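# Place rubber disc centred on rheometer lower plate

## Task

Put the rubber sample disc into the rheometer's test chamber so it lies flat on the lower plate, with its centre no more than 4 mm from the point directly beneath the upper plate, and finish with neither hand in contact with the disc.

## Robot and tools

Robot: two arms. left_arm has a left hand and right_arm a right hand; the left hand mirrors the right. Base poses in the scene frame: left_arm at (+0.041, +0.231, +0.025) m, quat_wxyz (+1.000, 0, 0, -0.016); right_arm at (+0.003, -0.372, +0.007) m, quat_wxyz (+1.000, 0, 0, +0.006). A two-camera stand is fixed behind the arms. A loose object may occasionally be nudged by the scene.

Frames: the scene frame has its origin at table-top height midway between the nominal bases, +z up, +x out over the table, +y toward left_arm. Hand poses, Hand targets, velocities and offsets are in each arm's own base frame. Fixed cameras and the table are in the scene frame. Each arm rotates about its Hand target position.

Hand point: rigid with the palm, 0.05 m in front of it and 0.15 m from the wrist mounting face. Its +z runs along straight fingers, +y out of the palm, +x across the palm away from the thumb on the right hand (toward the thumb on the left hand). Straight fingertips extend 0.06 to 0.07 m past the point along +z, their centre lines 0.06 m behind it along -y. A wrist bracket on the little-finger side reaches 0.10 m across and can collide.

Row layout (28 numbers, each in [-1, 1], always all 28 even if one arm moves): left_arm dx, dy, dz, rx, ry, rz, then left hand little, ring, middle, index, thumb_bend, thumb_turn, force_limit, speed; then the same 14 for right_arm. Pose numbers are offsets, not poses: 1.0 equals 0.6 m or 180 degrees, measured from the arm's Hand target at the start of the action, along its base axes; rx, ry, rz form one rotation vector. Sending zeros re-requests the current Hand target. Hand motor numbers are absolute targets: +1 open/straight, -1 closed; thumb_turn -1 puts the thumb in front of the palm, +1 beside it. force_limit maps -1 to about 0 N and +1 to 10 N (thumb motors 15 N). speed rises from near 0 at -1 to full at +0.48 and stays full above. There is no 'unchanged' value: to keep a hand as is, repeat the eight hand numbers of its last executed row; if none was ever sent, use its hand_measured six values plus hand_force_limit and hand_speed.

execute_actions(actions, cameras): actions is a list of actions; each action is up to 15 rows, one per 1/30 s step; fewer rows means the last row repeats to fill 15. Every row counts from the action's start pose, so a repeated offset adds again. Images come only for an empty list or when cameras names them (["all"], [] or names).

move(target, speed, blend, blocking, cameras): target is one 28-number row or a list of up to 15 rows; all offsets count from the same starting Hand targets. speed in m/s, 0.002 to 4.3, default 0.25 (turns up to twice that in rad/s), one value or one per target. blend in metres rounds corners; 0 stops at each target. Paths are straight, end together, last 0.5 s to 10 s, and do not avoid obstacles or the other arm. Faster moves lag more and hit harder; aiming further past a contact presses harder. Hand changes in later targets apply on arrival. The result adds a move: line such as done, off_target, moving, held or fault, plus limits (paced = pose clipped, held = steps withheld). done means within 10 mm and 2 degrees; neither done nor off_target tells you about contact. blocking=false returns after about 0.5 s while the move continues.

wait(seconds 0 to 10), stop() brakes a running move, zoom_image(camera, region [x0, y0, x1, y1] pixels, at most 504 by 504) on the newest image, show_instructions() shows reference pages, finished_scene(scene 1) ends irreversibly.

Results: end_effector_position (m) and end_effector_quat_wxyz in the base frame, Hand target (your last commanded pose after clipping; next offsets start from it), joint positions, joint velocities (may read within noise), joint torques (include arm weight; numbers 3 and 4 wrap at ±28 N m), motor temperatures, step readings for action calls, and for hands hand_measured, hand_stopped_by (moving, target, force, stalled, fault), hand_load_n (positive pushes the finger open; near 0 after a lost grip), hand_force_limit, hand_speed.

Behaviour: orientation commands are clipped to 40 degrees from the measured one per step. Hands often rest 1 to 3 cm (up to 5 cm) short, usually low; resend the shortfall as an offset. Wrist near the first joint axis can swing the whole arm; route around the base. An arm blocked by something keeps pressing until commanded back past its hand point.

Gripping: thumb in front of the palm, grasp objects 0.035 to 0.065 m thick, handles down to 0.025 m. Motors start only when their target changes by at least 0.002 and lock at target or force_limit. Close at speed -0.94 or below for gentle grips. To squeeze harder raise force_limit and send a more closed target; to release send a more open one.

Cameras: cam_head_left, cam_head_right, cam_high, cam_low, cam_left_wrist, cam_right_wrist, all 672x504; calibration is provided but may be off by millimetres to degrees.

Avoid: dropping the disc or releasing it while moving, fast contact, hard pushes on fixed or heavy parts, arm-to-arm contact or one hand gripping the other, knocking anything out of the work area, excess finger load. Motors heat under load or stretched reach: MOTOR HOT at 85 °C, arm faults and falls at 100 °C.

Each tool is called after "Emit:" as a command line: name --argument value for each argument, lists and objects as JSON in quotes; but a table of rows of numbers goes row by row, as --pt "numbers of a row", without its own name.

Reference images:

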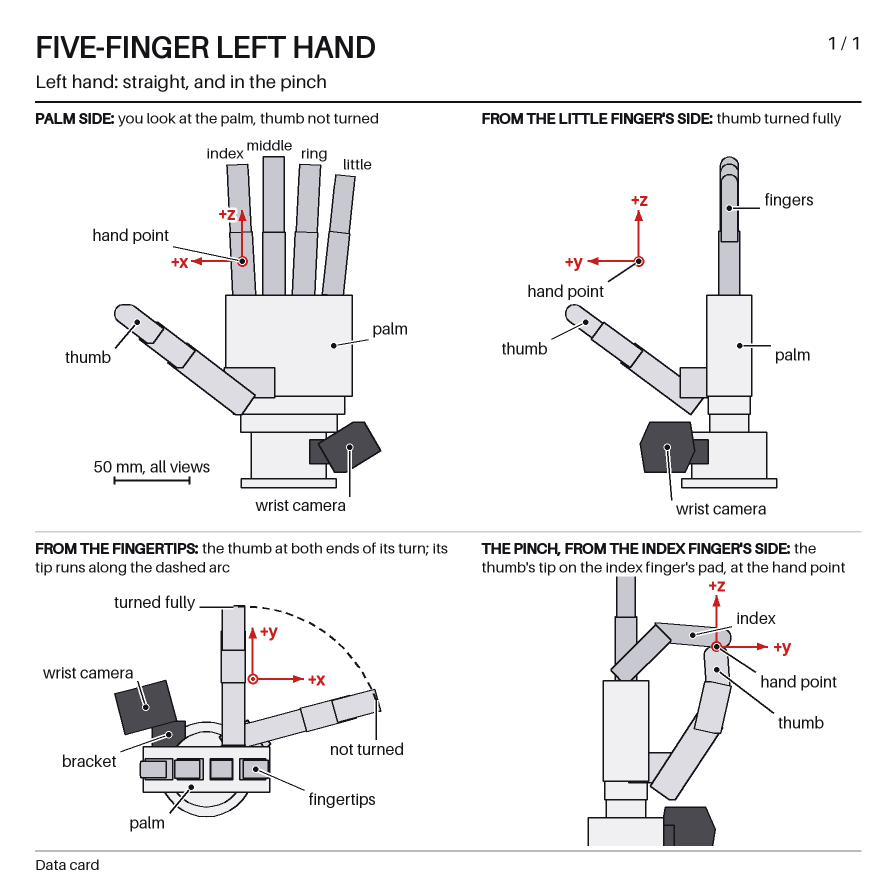

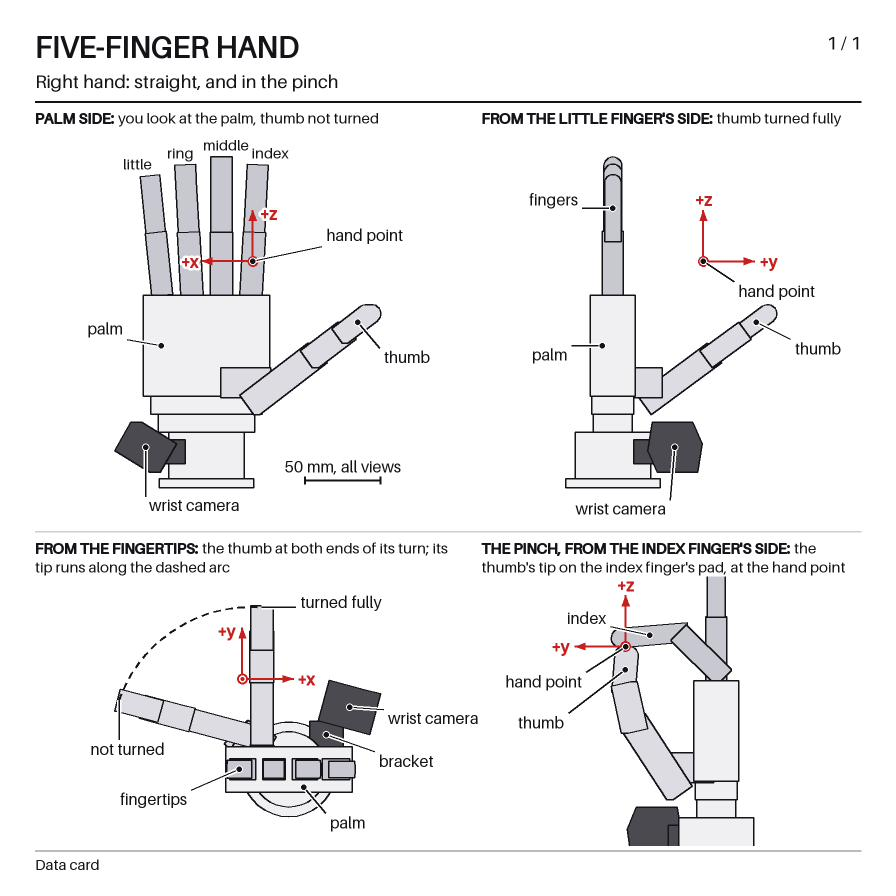

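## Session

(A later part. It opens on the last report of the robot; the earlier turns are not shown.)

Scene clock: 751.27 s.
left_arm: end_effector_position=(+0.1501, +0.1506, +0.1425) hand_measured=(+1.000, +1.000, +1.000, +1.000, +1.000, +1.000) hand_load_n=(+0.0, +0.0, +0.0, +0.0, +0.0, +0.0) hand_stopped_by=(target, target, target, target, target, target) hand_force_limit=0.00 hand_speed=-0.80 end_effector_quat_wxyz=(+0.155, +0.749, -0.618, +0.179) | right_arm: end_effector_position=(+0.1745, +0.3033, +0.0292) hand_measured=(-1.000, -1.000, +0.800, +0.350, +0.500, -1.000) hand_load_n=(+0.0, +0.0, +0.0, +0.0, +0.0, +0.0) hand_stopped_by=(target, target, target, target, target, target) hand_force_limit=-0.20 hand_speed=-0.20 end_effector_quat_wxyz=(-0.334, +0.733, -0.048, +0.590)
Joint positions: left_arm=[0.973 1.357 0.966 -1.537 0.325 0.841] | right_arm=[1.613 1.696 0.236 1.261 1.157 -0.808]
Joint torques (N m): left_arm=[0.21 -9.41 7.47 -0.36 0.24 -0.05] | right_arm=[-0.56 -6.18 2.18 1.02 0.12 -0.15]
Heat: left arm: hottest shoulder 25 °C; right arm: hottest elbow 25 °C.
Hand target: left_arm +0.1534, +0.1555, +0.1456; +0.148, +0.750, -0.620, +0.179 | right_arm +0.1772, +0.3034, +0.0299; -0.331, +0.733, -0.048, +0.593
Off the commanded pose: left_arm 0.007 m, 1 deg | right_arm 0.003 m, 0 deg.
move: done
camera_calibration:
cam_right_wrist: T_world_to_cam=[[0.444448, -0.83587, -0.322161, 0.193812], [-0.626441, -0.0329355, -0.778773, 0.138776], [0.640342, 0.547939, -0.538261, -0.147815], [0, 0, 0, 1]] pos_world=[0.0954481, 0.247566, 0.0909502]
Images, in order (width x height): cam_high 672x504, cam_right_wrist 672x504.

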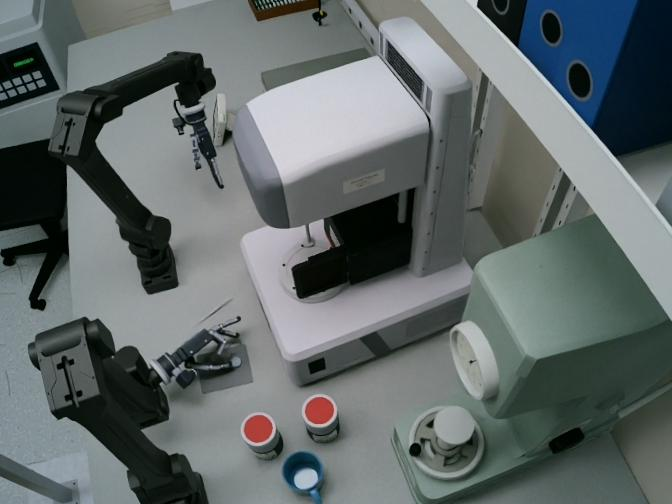

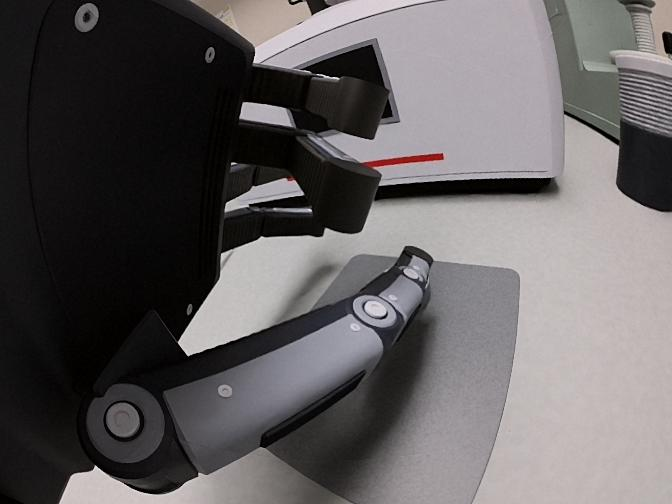

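Emit:
move --pt "0 0 0 0 0 0 1 1 1 1 1 1 0 -0.8 0.014 0.005 0 0 0 0 -1 -1 0.8 0.35 0.5 -1 -0.2 -0.2" --pt "0 0 0 0 0 0 1 1 1 1 1 1 0 -0.8 0.014 0.005 -0.038 0 0 0 -1 -1 0.8 0.35 0.5 -1 -0.2 -0.2" --speed 0.08 --cameras '["cam_high","cam_right_wrist"]'

Emit:
zoom_image --camera "cam_high" --region '[170, 310, 290, 410]'

Emit:
zoom_image --camera "cam_right_wrist" --region '[310, 170, 470, 330]'

Scene clock: 769.80 s.
left_arm: end_effector_position=(+0.1501, +0.1506, +0.1425) hand_measured=(+1.000, +1.000, +1.000, +1.000, +1.000, +1.000) hand_load_n=(+0.0, +0.0, +0.0, +0.0, +0.0, +0.0) hand_stopped_by=(target, target, target, target, target, target) hand_force_limit=0.00 hand_speed=-0.80 end_effector_quat_wxyz=(+0.155, +0.749, -0.618, +0.179) | right_arm: end_effector_position=(+0.1843, +0.3017, +0.0158) hand_measured=(-1.000, -1.000, +0.800, +0.350, +0.500, -1.000) hand_load_n=(+0.0, +0.0, +0.0, +0.0, +0.5, -7.0) hand_stopped_by=(target, target, target, target, target, target) hand_force_limit=-0.20 hand_speed=-0.20 end_effector_quat_wxyz=(-0.327, +0.731, -0.043, +0.598)
Joint positions: left_arm=[0.973 1.357 0.966 -1.537 0.325 0.841] | right_arm=[1.58 1.81 0.243 1.397 1.133 -0.858]
Joint torques (N m): left_arm=[0.21 -9.41 7.47 -0.38 0.24 -0.05] | right_arm=[-0.5 -4.42 2.1 1.25 -0.3 0.22]
Heat: left arm: hottest shoulder 25 °C; right arm: hottest elbow 25 °C.
Hand target: left_arm +0.1534, +0.1555, +0.1456; +0.148, +0.750, -0.620, +0.179 | right_arm +0.1856, +0.3063, +0.0071; -0.330, +0.733, -0.048, +0.593
Off the commanded pose: left_arm 0.007 m, 1 deg | right_arm 0.010 m, 1 deg.
move: done
camera_calibration:
cam_right_wrist: T_world_to_cam=[[0.444719, -0.843559, -0.301054, 0.185768], [-0.613716, -0.0421785, -0.788399, 0.135021], [0.652363, 0.535378, -0.536463, -0.158937], [0, 0, 0, 1]] pos_world=[0.103934, 0.247493, 0.0771132]
Images, in order (width x height): cam_high 672x504, cam_right_wrist 672x504.

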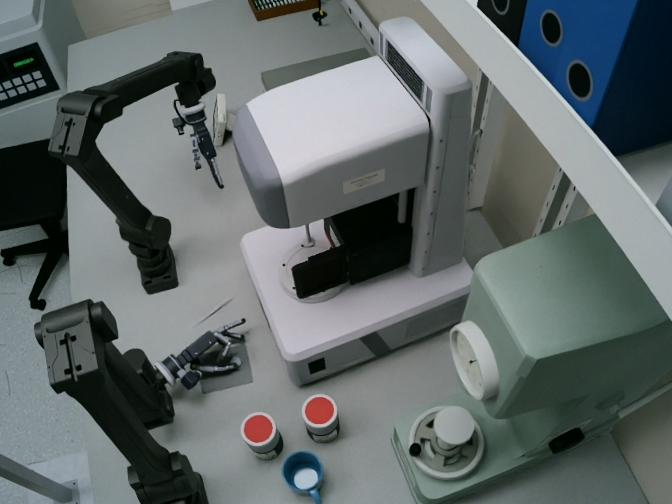

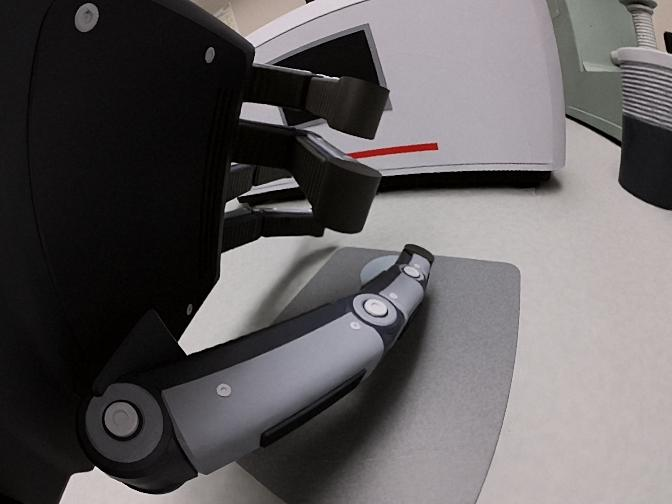

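Scaled by 4.200 from the camera's 672x504 image, which has a finer 960x720 frame.

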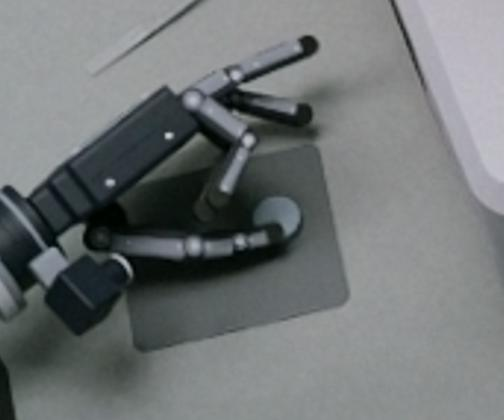

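Scaled by 3.150 from the camera's 672x504 image, which has a finer 960x720 frame.

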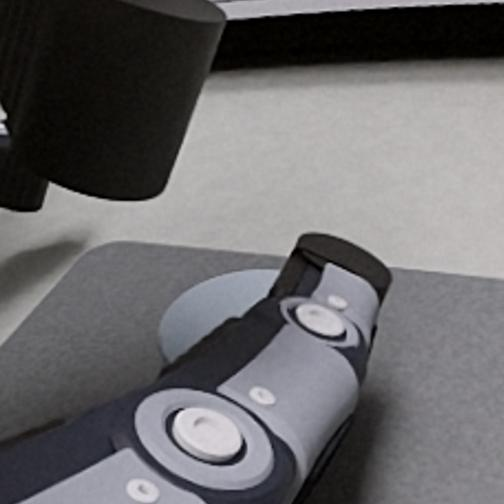

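Emit:
move --pt "0 0 0 0 0 0 1 1 1 1 1 1 0 -0.8 0 0 0.04 0 0 0 -1 -1 0.8 0.35 0.5 -1 -0.2 -0.2" --pt "0 0 0 0 0 0 1 1 1 1 1 1 0 -0.8 -0.0067 -0.023 0.04 0 0 0 -1 -1 0.8 0.35 0.5 -1 -0.2 -0.2" --speed 0.1 --cameras '["cam_high","cam_right_wrist"]'

Emit:
zoom_image --camera "cam_high" --region '[170, 310, 290, 410]'

Emit:
zoom_image --camera "cam_right_wrist" --region '[310, 170, 470, 330]'

Scene clock: 818.93 s.
left_arm: end_effector_position=(+0.1501, +0.1506, +0.1425) hand_measured=(+1.000, +1.000, +1.000, +1.000, +1.000, +1.000) hand_load_n=(+0.0, +0.0, +0.0, +0.0, +0.0, +0.0) hand_stopped_by=(target, target, target, target, target, target) hand_force_limit=0.00 hand_speed=-0.80 end_effector_quat_wxyz=(+0.155, +0.749, -0.618, +0.179) | right_arm: end_effector_position=(+0.1841, +0.2928, +0.0303) hand_measured=(-1.000, -1.000, +0.800, +0.350, +0.500, -1.000) hand_load_n=(+0.0, +0.0, +0.0, +0.0, +0.0, +0.0) hand_stopped_by=(target, target, target, target, target, target) hand_force_limit=-0.20 hand_speed=-0.20 end_effector_quat_wxyz=(-0.325, +0.733, -0.046, +0.596)
Joint positions: left_arm=[0.973 1.357 0.966 -1.537 0.325 0.841] | right_arm=[1.58 1.694 0.217 1.288 1.137 -0.837]
Joint torques (N m): left_arm=[0.21 -9.35 7.47 -0.38 0.24 -0.04] | right_arm=[0.91 -6.95 1.31 0.99 0.27 0.03]
Heat: left arm: hottest elbow 26 °C; right arm: hottest elbow 25 °C.
Hand target: left_arm +0.1534, +0.1555, +0.1456; +0.148, +0.750, -0.620, +0.179 | right_arm +0.1816, +0.2926, +0.0311; -0.330, +0.733, -0.048, +0.593
Off the commanded pose: left_arm 0.007 m, 1 deg | right_arm 0.003 m, 1 deg.
move: done
camera_calibration:
cam_right_wrist: T_world_to_cam=[[0.437901, -0.846033, -0.30409, 0.184822], [-0.620084, -0.0393198, -0.783549, 0.146121], [0.650952, 0.531678, -0.54183, -0.144814], [0, 0, 0, 1]] pos_world=[0.103941, 0.239105, 0.0922309]
Images, in order (width x height): cam_high 672x504, cam_right_wrist 672x504.

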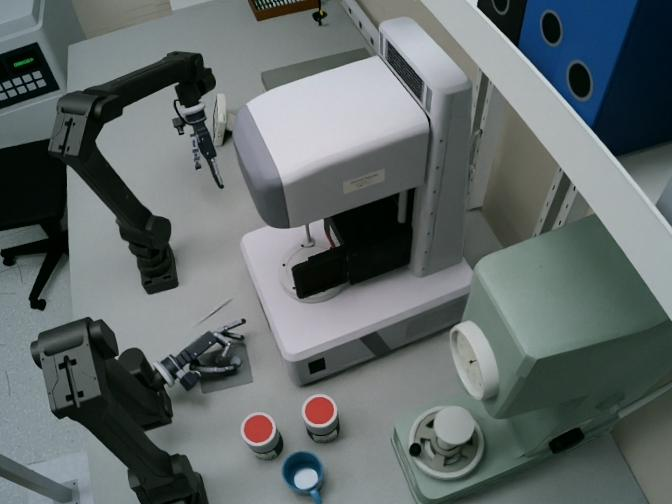

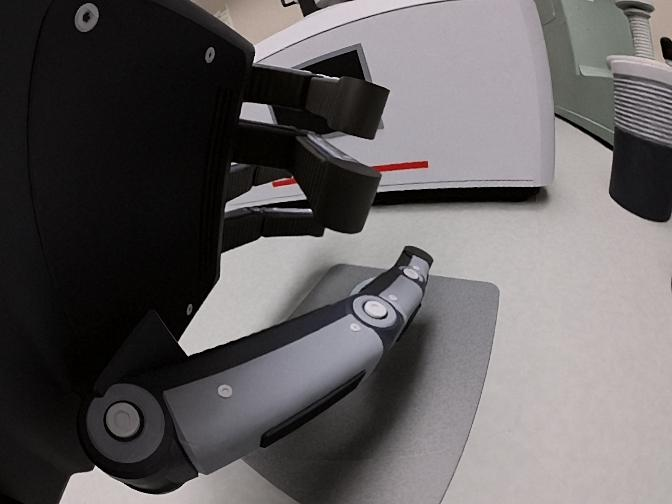

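Scaled by 4.200 from the camera's 672x504 image, which has a finer 960x720 frame.

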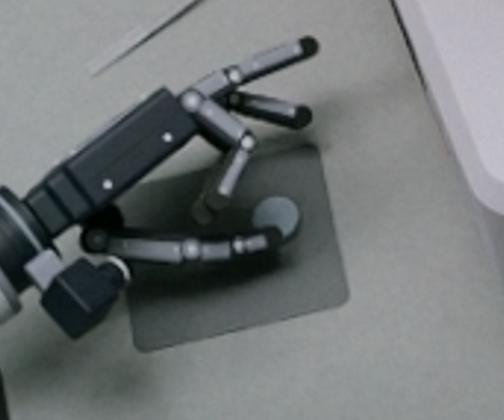

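Scaled by 3.150 from the camera's 672x504 image, which has a finer 960x720 frame.

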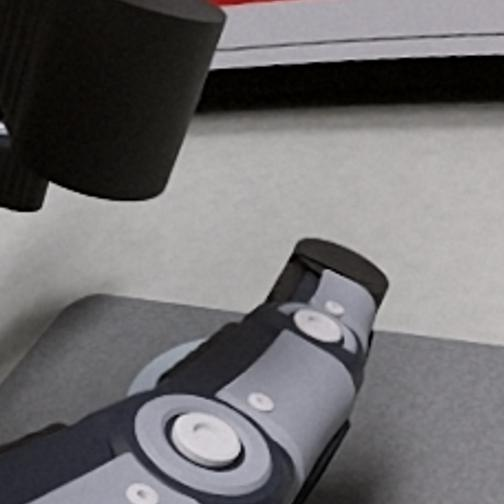

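Emit:
move --pt "0 0 0 0 0 0 1 1 1 1 1 1 0 -0.8 -0.001 0.005 0 0 0 0 -1 -1 0.8 0.35 0.5 -1 -0.2 -0.2" --pt "0 0 0 0 0 0 1 1 1 1 1 1 0 -0.8 -0.001 0.005 -0.037 0 0 0 -1 -1 0.8 0.35 0.5 -1 -0.2 -0.2" --speed 0.08 --cameras '["cam_high","cam_right_wrist"]'

Emit:
zoom_image --camera "cam_high" --region '[170, 310, 290, 410]'

Emit:
zoom_image --camera "cam_right_wrist" --region '[310, 170, 470, 330]'

Scene clock: 846.43 s.
left_arm: end_effector_position=(+0.1501, +0.1506, +0.1425) hand_measured=(+1.000, +1.000, +1.000, +1.000, +1.000, +1.000) hand_load_n=(+0.0, +0.0, +0.0, +0.0, +0.0, +0.0) hand_stopped_by=(target, target, target, target, target, target) hand_force_limit=0.00 hand_speed=-0.80 end_effector_quat_wxyz=(+0.155, +0.749, -0.618, +0.179) | right_arm: end_effector_position=(+0.1836, +0.2896, +0.0100) hand_measured=(-1.000, -1.000, +0.800, +0.350, +0.500, -1.000) hand_load_n=(+0.0, +0.0, +0.0, +0.0, +0.0, +0.5) hand_stopped_by=(target, target, target, target, target, target) hand_force_limit=-0.20 hand_speed=-0.20 end_effector_quat_wxyz=(-0.325, +0.735, -0.049, +0.594)
Joint positions: left_arm=[0.973 1.357 0.966 -1.537 0.325 0.841] | right_arm=[1.581 1.816 0.217 1.398 1.139 -0.82]
Joint torques (N m): left_arm=[0.26 -9.29 7.47 -0.36 0.24 -0.04] | right_arm=[0.97 -5.54 1.7 1.57 0.28 -0.11]
Heat: left arm: hottest elbow 26 °C; right arm: hottest elbow 25 °C.
Hand target: left_arm +0.1534, +0.1555, +0.1456; +0.148, +0.750, -0.620, +0.179 | right_arm +0.1810, +0.2957, +0.0089; -0.331, +0.733, -0.048, +0.593
Off the commanded pose: left_arm 0.007 m, 1 deg | right_arm 0.007 m, 1 deg.
move: done
camera_calibration:
cam_right_wrist: T_world_to_cam=[[0.433424, -0.846501, -0.309161, 0.177141], [-0.625401, -0.0355282, -0.779494, 0.129595], [0.648858, 0.531201, -0.544801, -0.153153], [0, 0, 0, 1]] pos_world=[0.103646, 0.235909, 0.072346]
Images, in order (width x height): cam_high 672x504, cam_right_wrist 672x504.

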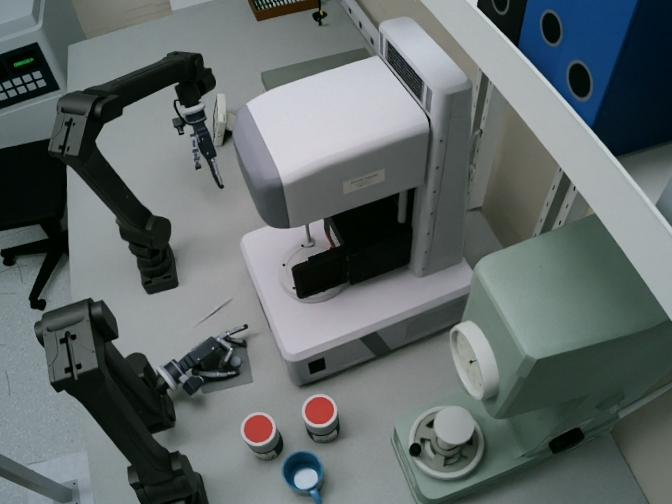

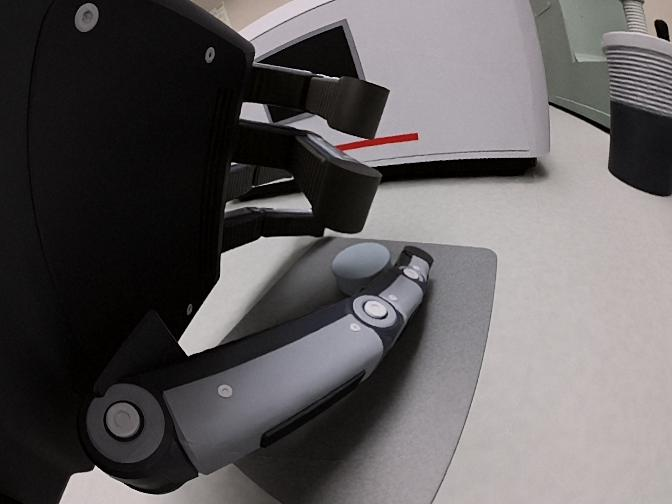

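Scaled by 4.200 from the camera's 672x504 image, which has a finer 960x720 frame.

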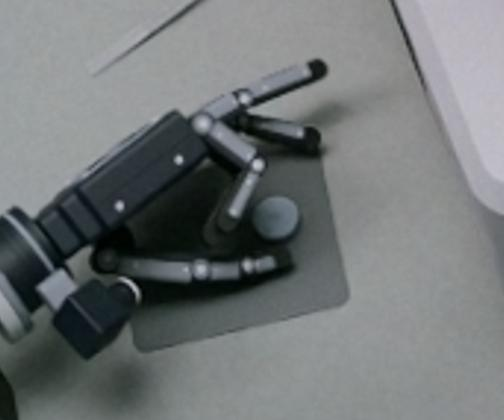

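Scaled by 3.150 from the camera's 672x504 image, which has a finer 960x720 frame.

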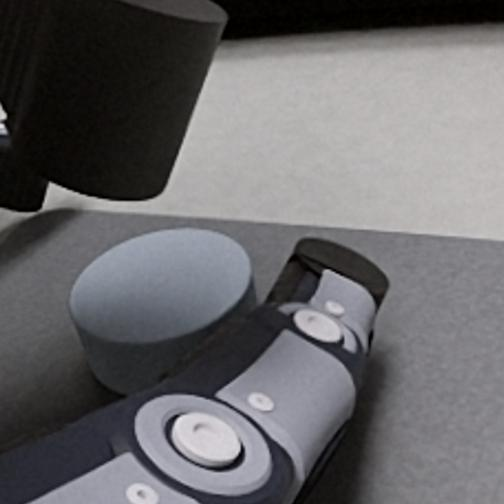

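Emit:
move --target '[0,0,0,0,0,0,1,1,1,1,1,1,0,-0.8,-0.004,0.0147,0,0,0,0,-1,-1,0.8,0.35,0.5,-1,-0.2,-0.2]' --speed 0.05 --cameras '["cam_high","cam_right_wrist"]'

Emit:
zoom_image --camera "cam_high" --region '[170, 310, 290, 410]'

Emit:
zoom_image --camera "cam_right_wrist" --region '[310, 170, 470, 330]'

Scene clock: 887.13 s.
left_arm: end_effector_position=(+0.1501, +0.1506, +0.1425) hand_measured=(+1.000, +1.000, +1.000, +1.000, +1.000, +1.000) hand_load_n=(+0.0, +0.0, +0.0, +0.0, -0.5, +0.0) hand_stopped_by=(target, target, target, target, target, target) hand_force_limit=0.00 hand_speed=-0.80 end_effector_quat_wxyz=(+0.155, +0.749, -0.618, +0.179) | right_arm: end_effector_position=(+0.1814, +0.3008, +0.0130) hand_measured=(-1.000, -1.000, +0.800, +0.350, +0.500, -1.000) hand_load_n=(+0.0, +0.0, +0.0, +0.0, +0.0, +0.0) hand_stopped_by=(target, target, target, target, target, target) hand_force_limit=-0.20 hand_speed=-0.20 end_effector_quat_wxyz=(-0.334, +0.730, -0.055, +0.594)
Joint positions: left_arm=[0.973 1.357 0.966 -1.537 0.325 0.841] | right_arm=[1.59 1.816 0.24 1.398 1.148 -0.82]
Joint torques (N m): left_arm=[0.26 -9.41 7.49 -0.39 0.24 -0.04] | right_arm=[1.03 -5.77 1.81 0.68 0.26 -0.09]
Heat: left arm: hottest elbow 26 °C; right arm: hottest shoulder 24 °C.
Hand target: left_arm +0.1534, +0.1555, +0.1456; +0.148, +0.750, -0.620, +0.179 | right_arm +0.1786, +0.3044, +0.0088; -0.330, +0.733, -0.048, +0.593
Off the commanded pose: left_arm 0.007 m, 1 deg | right_arm 0.006 m, 1 deg.
move: done
camera_calibration:
cam_right_wrist: T_world_to_cam=[[0.433921, -0.838791, -0.328849, 0.186327], [-0.624375, -0.0168301, -0.780944, 0.125297], [0.649514, 0.544193, -0.531023, -0.160219], [0, 0, 0, 1]] pos_world=[0.101445, 0.245589, 0.074043]
Images, in order (width x height): cam_high 672x504, cam_right_wrist 672x504.

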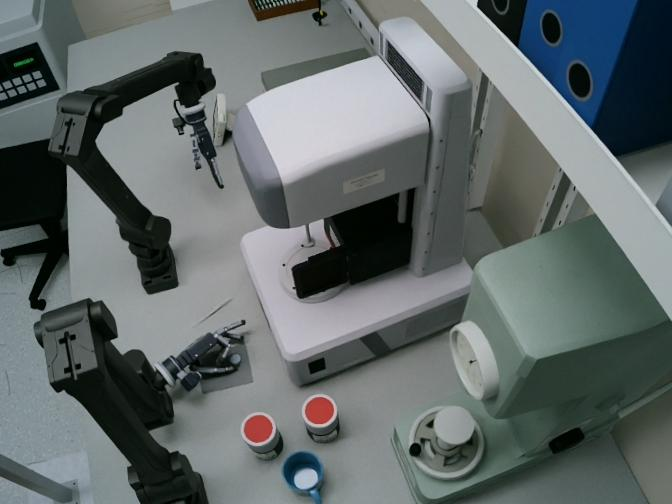

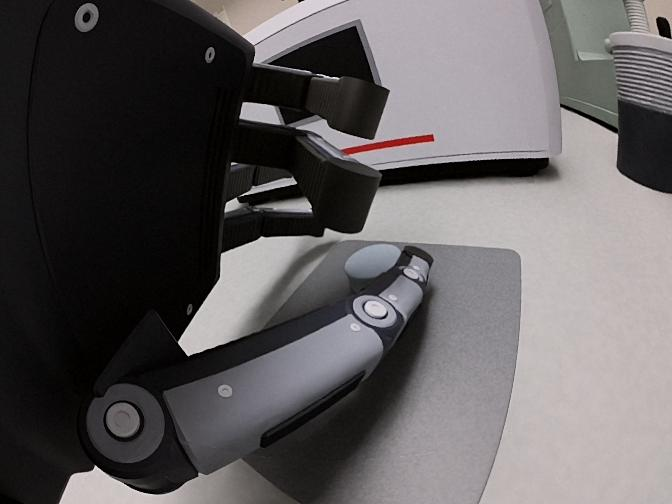

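Scaled by 4.200 from the camera's 672x504 image, which has a finer 960x720 frame.

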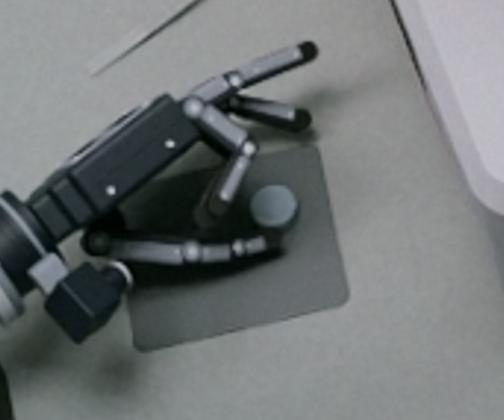

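Scaled by 3.150 from the camera's 672x504 image, which has a finer 960x720 frame.

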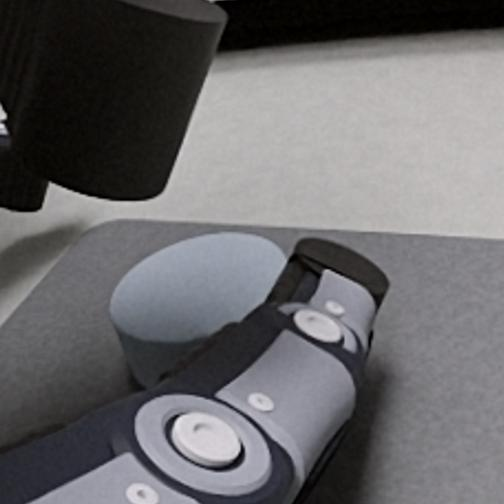

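Emit:
execute_actions --actions '[[[0,0,0,0,0,0,1,1,1,1,1,1,0,-0.8,0,0,-0.006,0,0,0,-1,-1,0.8,-0.3,0.5,-1,-0.3,-0.75]],[[0,0,0,0,0,0,1,1,1,1,1,1,0,-0.8,0,0,0,0,0,0,-1,-1,0.8,-0.3,0.5,-1,-0.3,-0.75]],[[0,0,0,0,0,0,1,1,1,1,1,1,0,-0.8,0,0,0,0,0,0,-1,-1,0.8,-0.3,0.5,-1,-0.3,-0.75]]]' --cameras '["cam_high","cam_right_wrist"]'

Emit:
zoom_image --camera "cam_high" --region '[170, 310, 290, 410]'

Emit:
zoom_image --camera "cam_right_wrist" --region '[310, 170, 470, 330]'

Scene clock: 908.50 s.
left_arm: end_effector_position=(+0.1501, +0.1506, +0.1425) hand_measured=(+1.000, +1.000, +1.000, +1.000, +1.000, +1.000) hand_load_n=(+0.0, +0.0, +0.0, +0.0, +0.0, +0.0) hand_stopped_by=(target, target, target, target, target, target) hand_force_limit=0.00 hand_speed=-0.80 end_effector_quat_wxyz=(+0.155, +0.749, -0.618, +0.179) | right_arm: end_effector_position=(+0.1813, +0.3061, +0.0103) hand_measured=(-1.000, -1.000, +0.800, -0.106, +0.500, -1.000) hand_load_n=(+0.0, +0.0, +0.0, +4.0, +1.0, +0.0) hand_stopped_by=(target, target, target, force, target, target) hand_force_limit=-0.30 hand_speed=-0.75 end_effector_quat_wxyz=(-0.334, +0.730, -0.056, +0.594)
Joint positions: left_arm=[0.973 1.357 0.966 -1.537 0.325 0.841] | right_arm=[1.59 1.835 0.256 1.402 1.148 -0.821]
Joint torques (N m): left_arm=[0.26 -9.41 7.46 -0.39 0.24 -0.04] | right_arm=[0.97 -5.77 0.7 1.18 0.2 -0.09]
Heat: left arm: hottest elbow 26 °C; right arm: hottest shoulder 24 °C.
Hand target: left_arm +0.1534, +0.1555, +0.1456; +0.148, +0.750, -0.620, +0.179 | right_arm +0.1786, +0.3044, +0.0053; -0.330, +0.733, -0.048, +0.593
Off the commanded pose: left_arm 0.007 m, 1 deg | right_arm 0.006 m, 1 deg.
Step readings (end_effector_position of left_arm | right_arm):
0: (+0.1501, +0.1506, +0.1425) | (+0.1814, +0.3008, +0.0130)
1: (+0.1501, +0.1506, +0.1425) | (+0.1814, +0.3008, +0.0130)
2: (+0.1501, +0.1506, +0.1425) | (+0.1814, +0.3007, +0.0128)
4: (+0.1501, +0.1506, +0.1425) | (+0.1814, +0.3001, +0.0115)
8: (+0.1501, +0.1506, +0.1425) | (+0.1814, +0.2991, +0.0083)
15: (+0.1501, +0.1506, +0.1425) | (+0.1813, +0.3040, +0.0095)
16: (+0.1501, +0.1506, +0.1425) | (+0.1813, +0.3044, +0.0097)
17: (+0.1501, +0.1506, +0.1425) | (+0.1813, +0.3048, +0.0098)
19: (+0.1501, +0.1506, +0.1425) | (+0.1813, +0.3055, +0.0101)
23: (+0.1501, +0.1506, +0.1425) | (+0.1813, +0.3061, +0.0103)
30: (+0.1501, +0.1506, +0.1425) | (+0.1813, +0.3061, +0.0103)
31: (+0.1501, +0.1506, +0.1425) | (+0.1813, +0.3061, +0.0103)
32: (+0.1501, +0.1506, +0.1425) | (+0.1813, +0.3061, +0.0103)
34: (+0.1501, +0.1506, +0.1425) | (+0.1813, +0.3061, +0.0103)
38: (+0.1501, +0.1506, +0.1425) | (+0.1813, +0.3061, +0.0103)
45: (+0.1501, +0.1506, +0.1425) | (+0.1813, +0.3061, +0.0103)
camera_calibration:
cam_right_wrist: T_world_to_cam=[[0.433392, -0.838705, -0.329766, 0.18996], [-0.624202, -0.015429, -0.781111, 0.122701], [0.650034, 0.544367, -0.530208, -0.164733], [0, 0, 0, 1]] pos_world=[0.101345, 0.250889, 0.0711425]
Images, in order (width x height): cam_high 672x504, cam_right_wrist 672x504.

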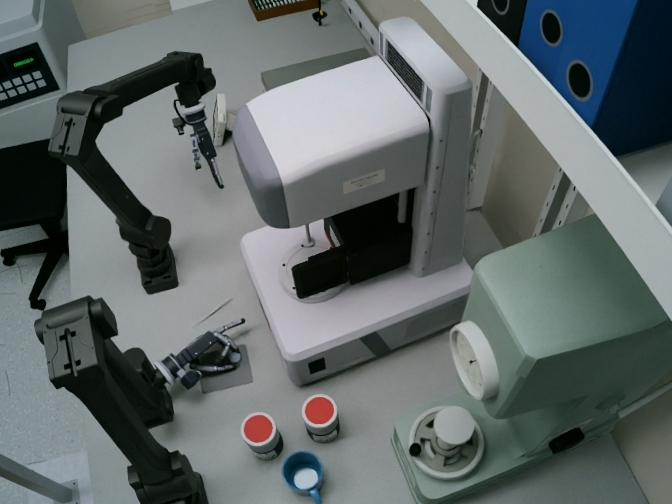

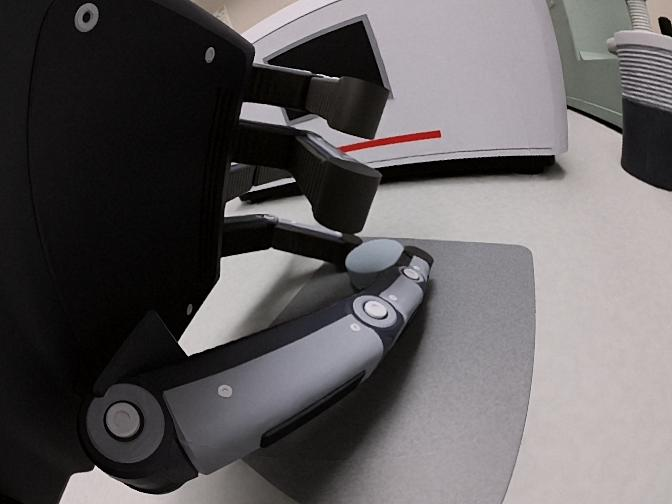

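Scaled by 4.200 from the camera's 672x504 image, which has a finer 960x720 frame.

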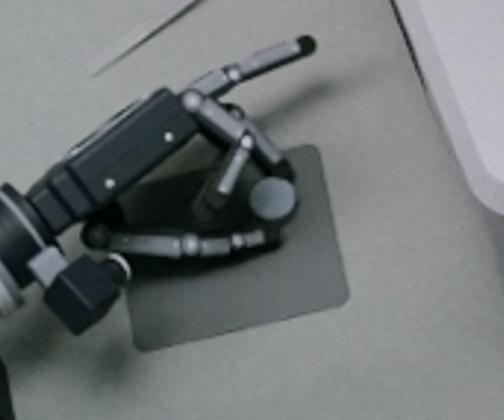

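Scaled by 3.150 from the camera's 672x504 image, which has a finer 960x720 frame.

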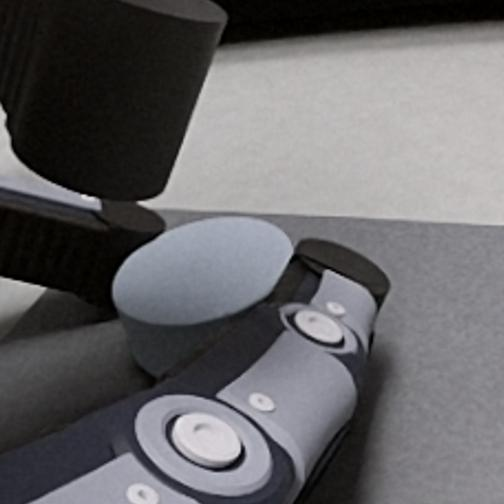

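Emit:
execute_actions --actions '[[[0,0,0,0,0,0,1,1,1,1,1,1,0,-0.8,0,0,0,0,0,0,-1,-1,0.8,-0.45,0.25,-1,-0.1,-0.8]],[[0,0,0,0,0,0,1,1,1,1,1,1,0,-0.8,0,0,0,0,0,0,-1,-1,0.8,-0.45,0.25,-1,-0.1,-0.8]]]' --cameras '["cam_high","cam_right_wrist"]'

Emit:
zoom_image --camera "cam_right_wrist" --region '[310, 170, 470, 330]'

Scene clock: 924.43 s.
left_arm: end_effector_position=(+0.1501, +0.1506, +0.1425) hand_measured=(+1.000, +1.000, +1.000, +1.000, +1.000, +1.000) hand_load_n=(+0.0, +0.0, +0.0, +0.0, +0.0, +0.0) hand_stopped_by=(target, target, target, target, target, target) hand_force_limit=0.00 hand_speed=-0.80 end_effector_quat_wxyz=(+0.155, +0.749, -0.618, +0.179) | right_arm: end_effector_position=(+0.1813, +0.3061, +0.0103) hand_measured=(-1.000, -1.000, +0.800, -0.122, +0.470, -1.000) hand_load_n=(+0.0, +0.0, +0.0, +9.5, +6.5, -1.0) hand_stopped_by=(target, target, target, force, force, target) hand_force_limit=-0.10 hand_speed=-0.80 end_effector_quat_wxyz=(-0.334, +0.730, -0.056, +0.594)
Joint positions: left_arm=[0.973 1.357 0.966 -1.537 0.325 0.841] | right_arm=[1.59 1.835 0.256 1.402 1.148 -0.821]
Joint torques (N m): left_arm=[0.26 -9.41 7.49 -0.38 0.24 -0.04] | right_arm=[0.91 -5.71 0.7 1.2 0.21 -0.09]
Heat: left arm: hottest elbow 26 °C; right arm: hottest shoulder 24 °C.
Hand target: left_arm +0.1534, +0.1555, +0.1456; +0.148, +0.750, -0.620, +0.179 | right_arm +0.1786, +0.3044, +0.0053; -0.330, +0.733, -0.048, +0.593
Off the commanded pose: left_arm 0.007 m, 1 deg | right_arm 0.006 m, 1 deg.
Step readings (end_effector_position of left_arm | right_arm):
0: (+0.1501, +0.1506, +0.1425) | (+0.1813, +0.3061, +0.0103)
1: (+0.1501, +0.1506, +0.1425) | (+0.1813, +0.3061, +0.0103)
2: (+0.1501, +0.1506, +0.1425) | (+0.1813, +0.3061, +0.0103)
4: (+0.1501, +0.1506, +0.1425) | (+0.1813, +0.3061, +0.0103)
8: (+0.1501, +0.1506, +0.1425) | (+0.1813, +0.3061, +0.0103)
15: (+0.1501, +0.1506, +0.1425) | (+0.1813, +0.3061, +0.0103)
16: (+0.1501, +0.1506, +0.1425) | (+0.1813, +0.3061, +0.0103)
17: (+0.1501, +0.1506, +0.1425) | (+0.1813, +0.3061, +0.0103)
19: (+0.1501, +0.1506, +0.1425) | (+0.1813, +0.3061, +0.0103)
23: (+0.1501, +0.1506, +0.1425) | (+0.1813, +0.3061, +0.0103)
30: (+0.1501, +0.1506, +0.1425) | (+0.1813, +0.3061, +0.0103)
camera_calibration:
cam_right_wrist: T_world_to_cam=[[0.433392, -0.838705, -0.329766, 0.18996], [-0.624202, -0.015429, -0.781111, 0.122701], [0.650034, 0.544367, -0.530208, -0.164733], [0, 0, 0, 1]] pos_world=[0.101345, 0.250889, 0.0711425]
Images, in order (width x height): cam_high 672x504, cam_right_wrist 672x504.

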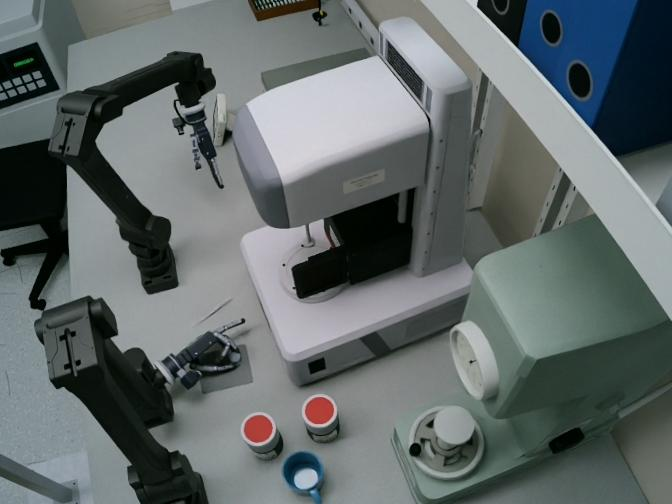

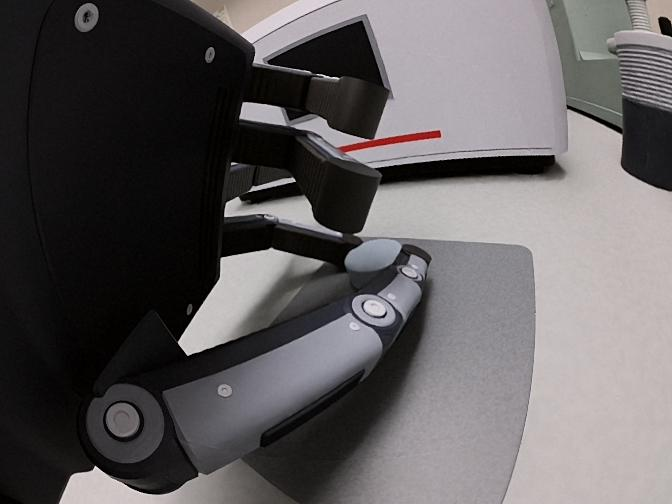

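Scaled by 3.150 from the camera's 672x504 image, which has a finer 960x720 frame.

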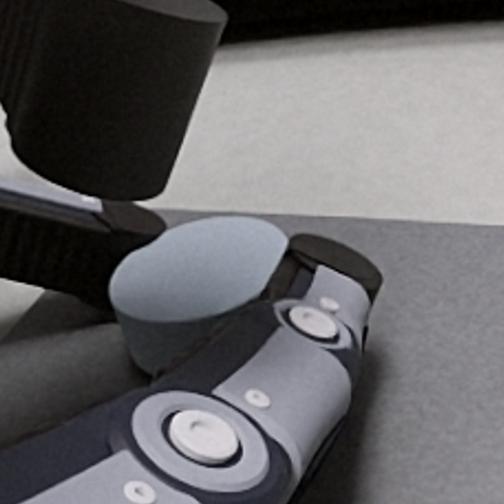

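Emit:
move --target '[0,0,0,0,0,0,1,1,1,1,1,1,0,-0.8,0,0,0.075,0,0,0,-1,-1,0.8,-0.45,0.25,-1,-0.1,-0.8]' --speed 0.05 --cameras '["cam_high","cam_right_wrist"]'

Emit:
zoom_image --camera "cam_right_wrist" --region '[310, 170, 470, 330]'

Emit:
zoom_image --camera "cam_high" --region '[170, 290, 290, 390]'

Scene clock: 934.20 s.
left_arm: end_effector_position=(+0.1501, +0.1506, +0.1425) hand_measured=(+1.000, +1.000, +1.000, +1.000, +1.000, +1.000) hand_load_n=(+0.0, +0.0, +0.0, +0.0, +0.0, +0.0) hand_stopped_by=(target, target, target, target, target, target) hand_force_limit=0.00 hand_speed=-0.80 end_effector_quat_wxyz=(+0.155, +0.749, -0.618, +0.179) | right_arm: end_effector_position=(+0.1813, +0.3047, +0.0507) hand_measured=(-1.000, -1.000, +0.800, -0.122, +0.470, -1.000) hand_load_n=(+0.0, +0.0, +0.0, +7.5, +7.0, -1.0) hand_stopped_by=(target, target, target, force, force, target) hand_force_limit=-0.10 hand_speed=-0.80 end_effector_quat_wxyz=(-0.329, +0.731, -0.051, +0.595)
Joint positions: left_arm=[0.973 1.357 0.966 -1.537 0.325 0.841] | right_arm=[1.59 1.58 0.245 1.153 1.148 -0.83]
Joint torques (N m): left_arm=[0.26 -9.41 7.47 -0.36 0.24 -0.04] | right_arm=[0.91 -6.48 2.52 0.44 0.22 0]
Heat: left arm: hottest elbow 26 °C; right arm: hottest shoulder 24 °C.
Hand target: left_arm +0.1534, +0.1555, +0.1456; +0.148, +0.750, -0.620, +0.179 | right_arm +0.1786, +0.3045, +0.0502; -0.330, +0.733, -0.048, +0.593
Off the commanded pose: left_arm 0.007 m, 1 deg | right_arm 0.003 m, 0 deg.
move: done
camera_calibration:
cam_right_wrist: T_world_to_cam=[[0.435911, -0.84246, -0.316612, 0.202164], [-0.621091, -0.0269999, -0.783274, 0.157326], [0.651328, 0.538082, -0.535014, -0.140564], [0, 0, 0, 1]] pos_world=[0.101142, 0.250197, 0.112034]
Images, in order (width x height): cam_high 672x504, cam_right_wrist 672x504.

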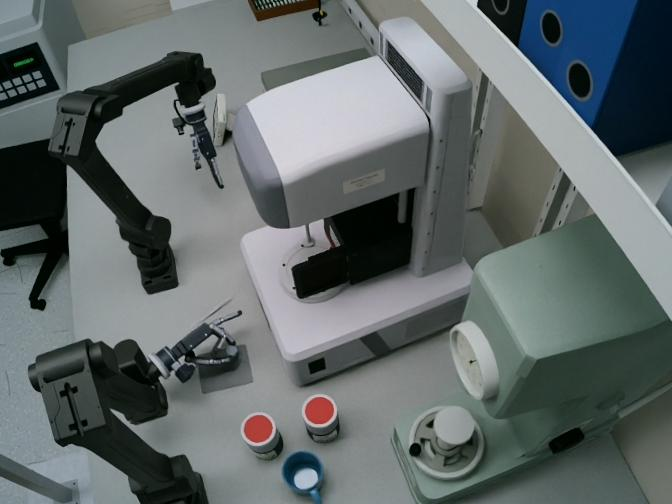

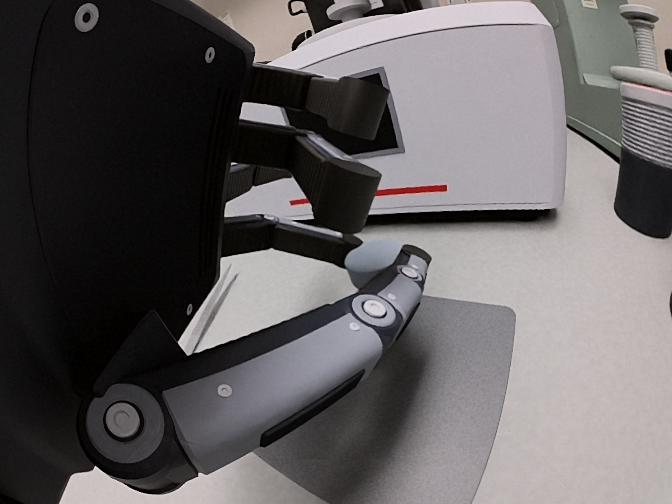

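Scaled by 3.150 from the camera's 672x504 image, which has a finer 960x720 frame.

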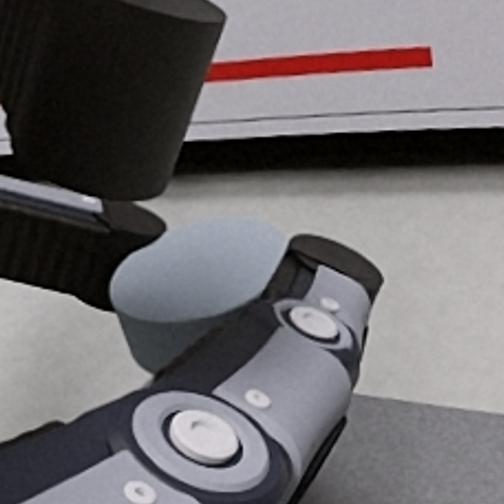

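Scaled by 4.200 from the camera's 672x504 image, which has a finer 960x720 frame.

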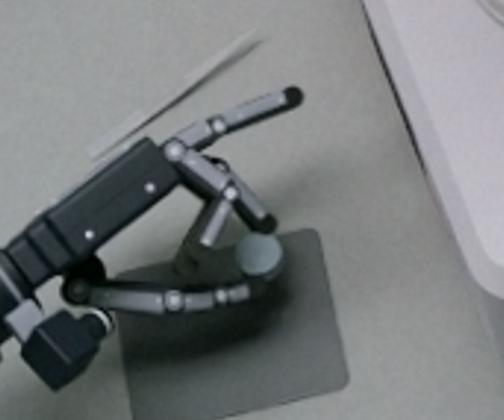

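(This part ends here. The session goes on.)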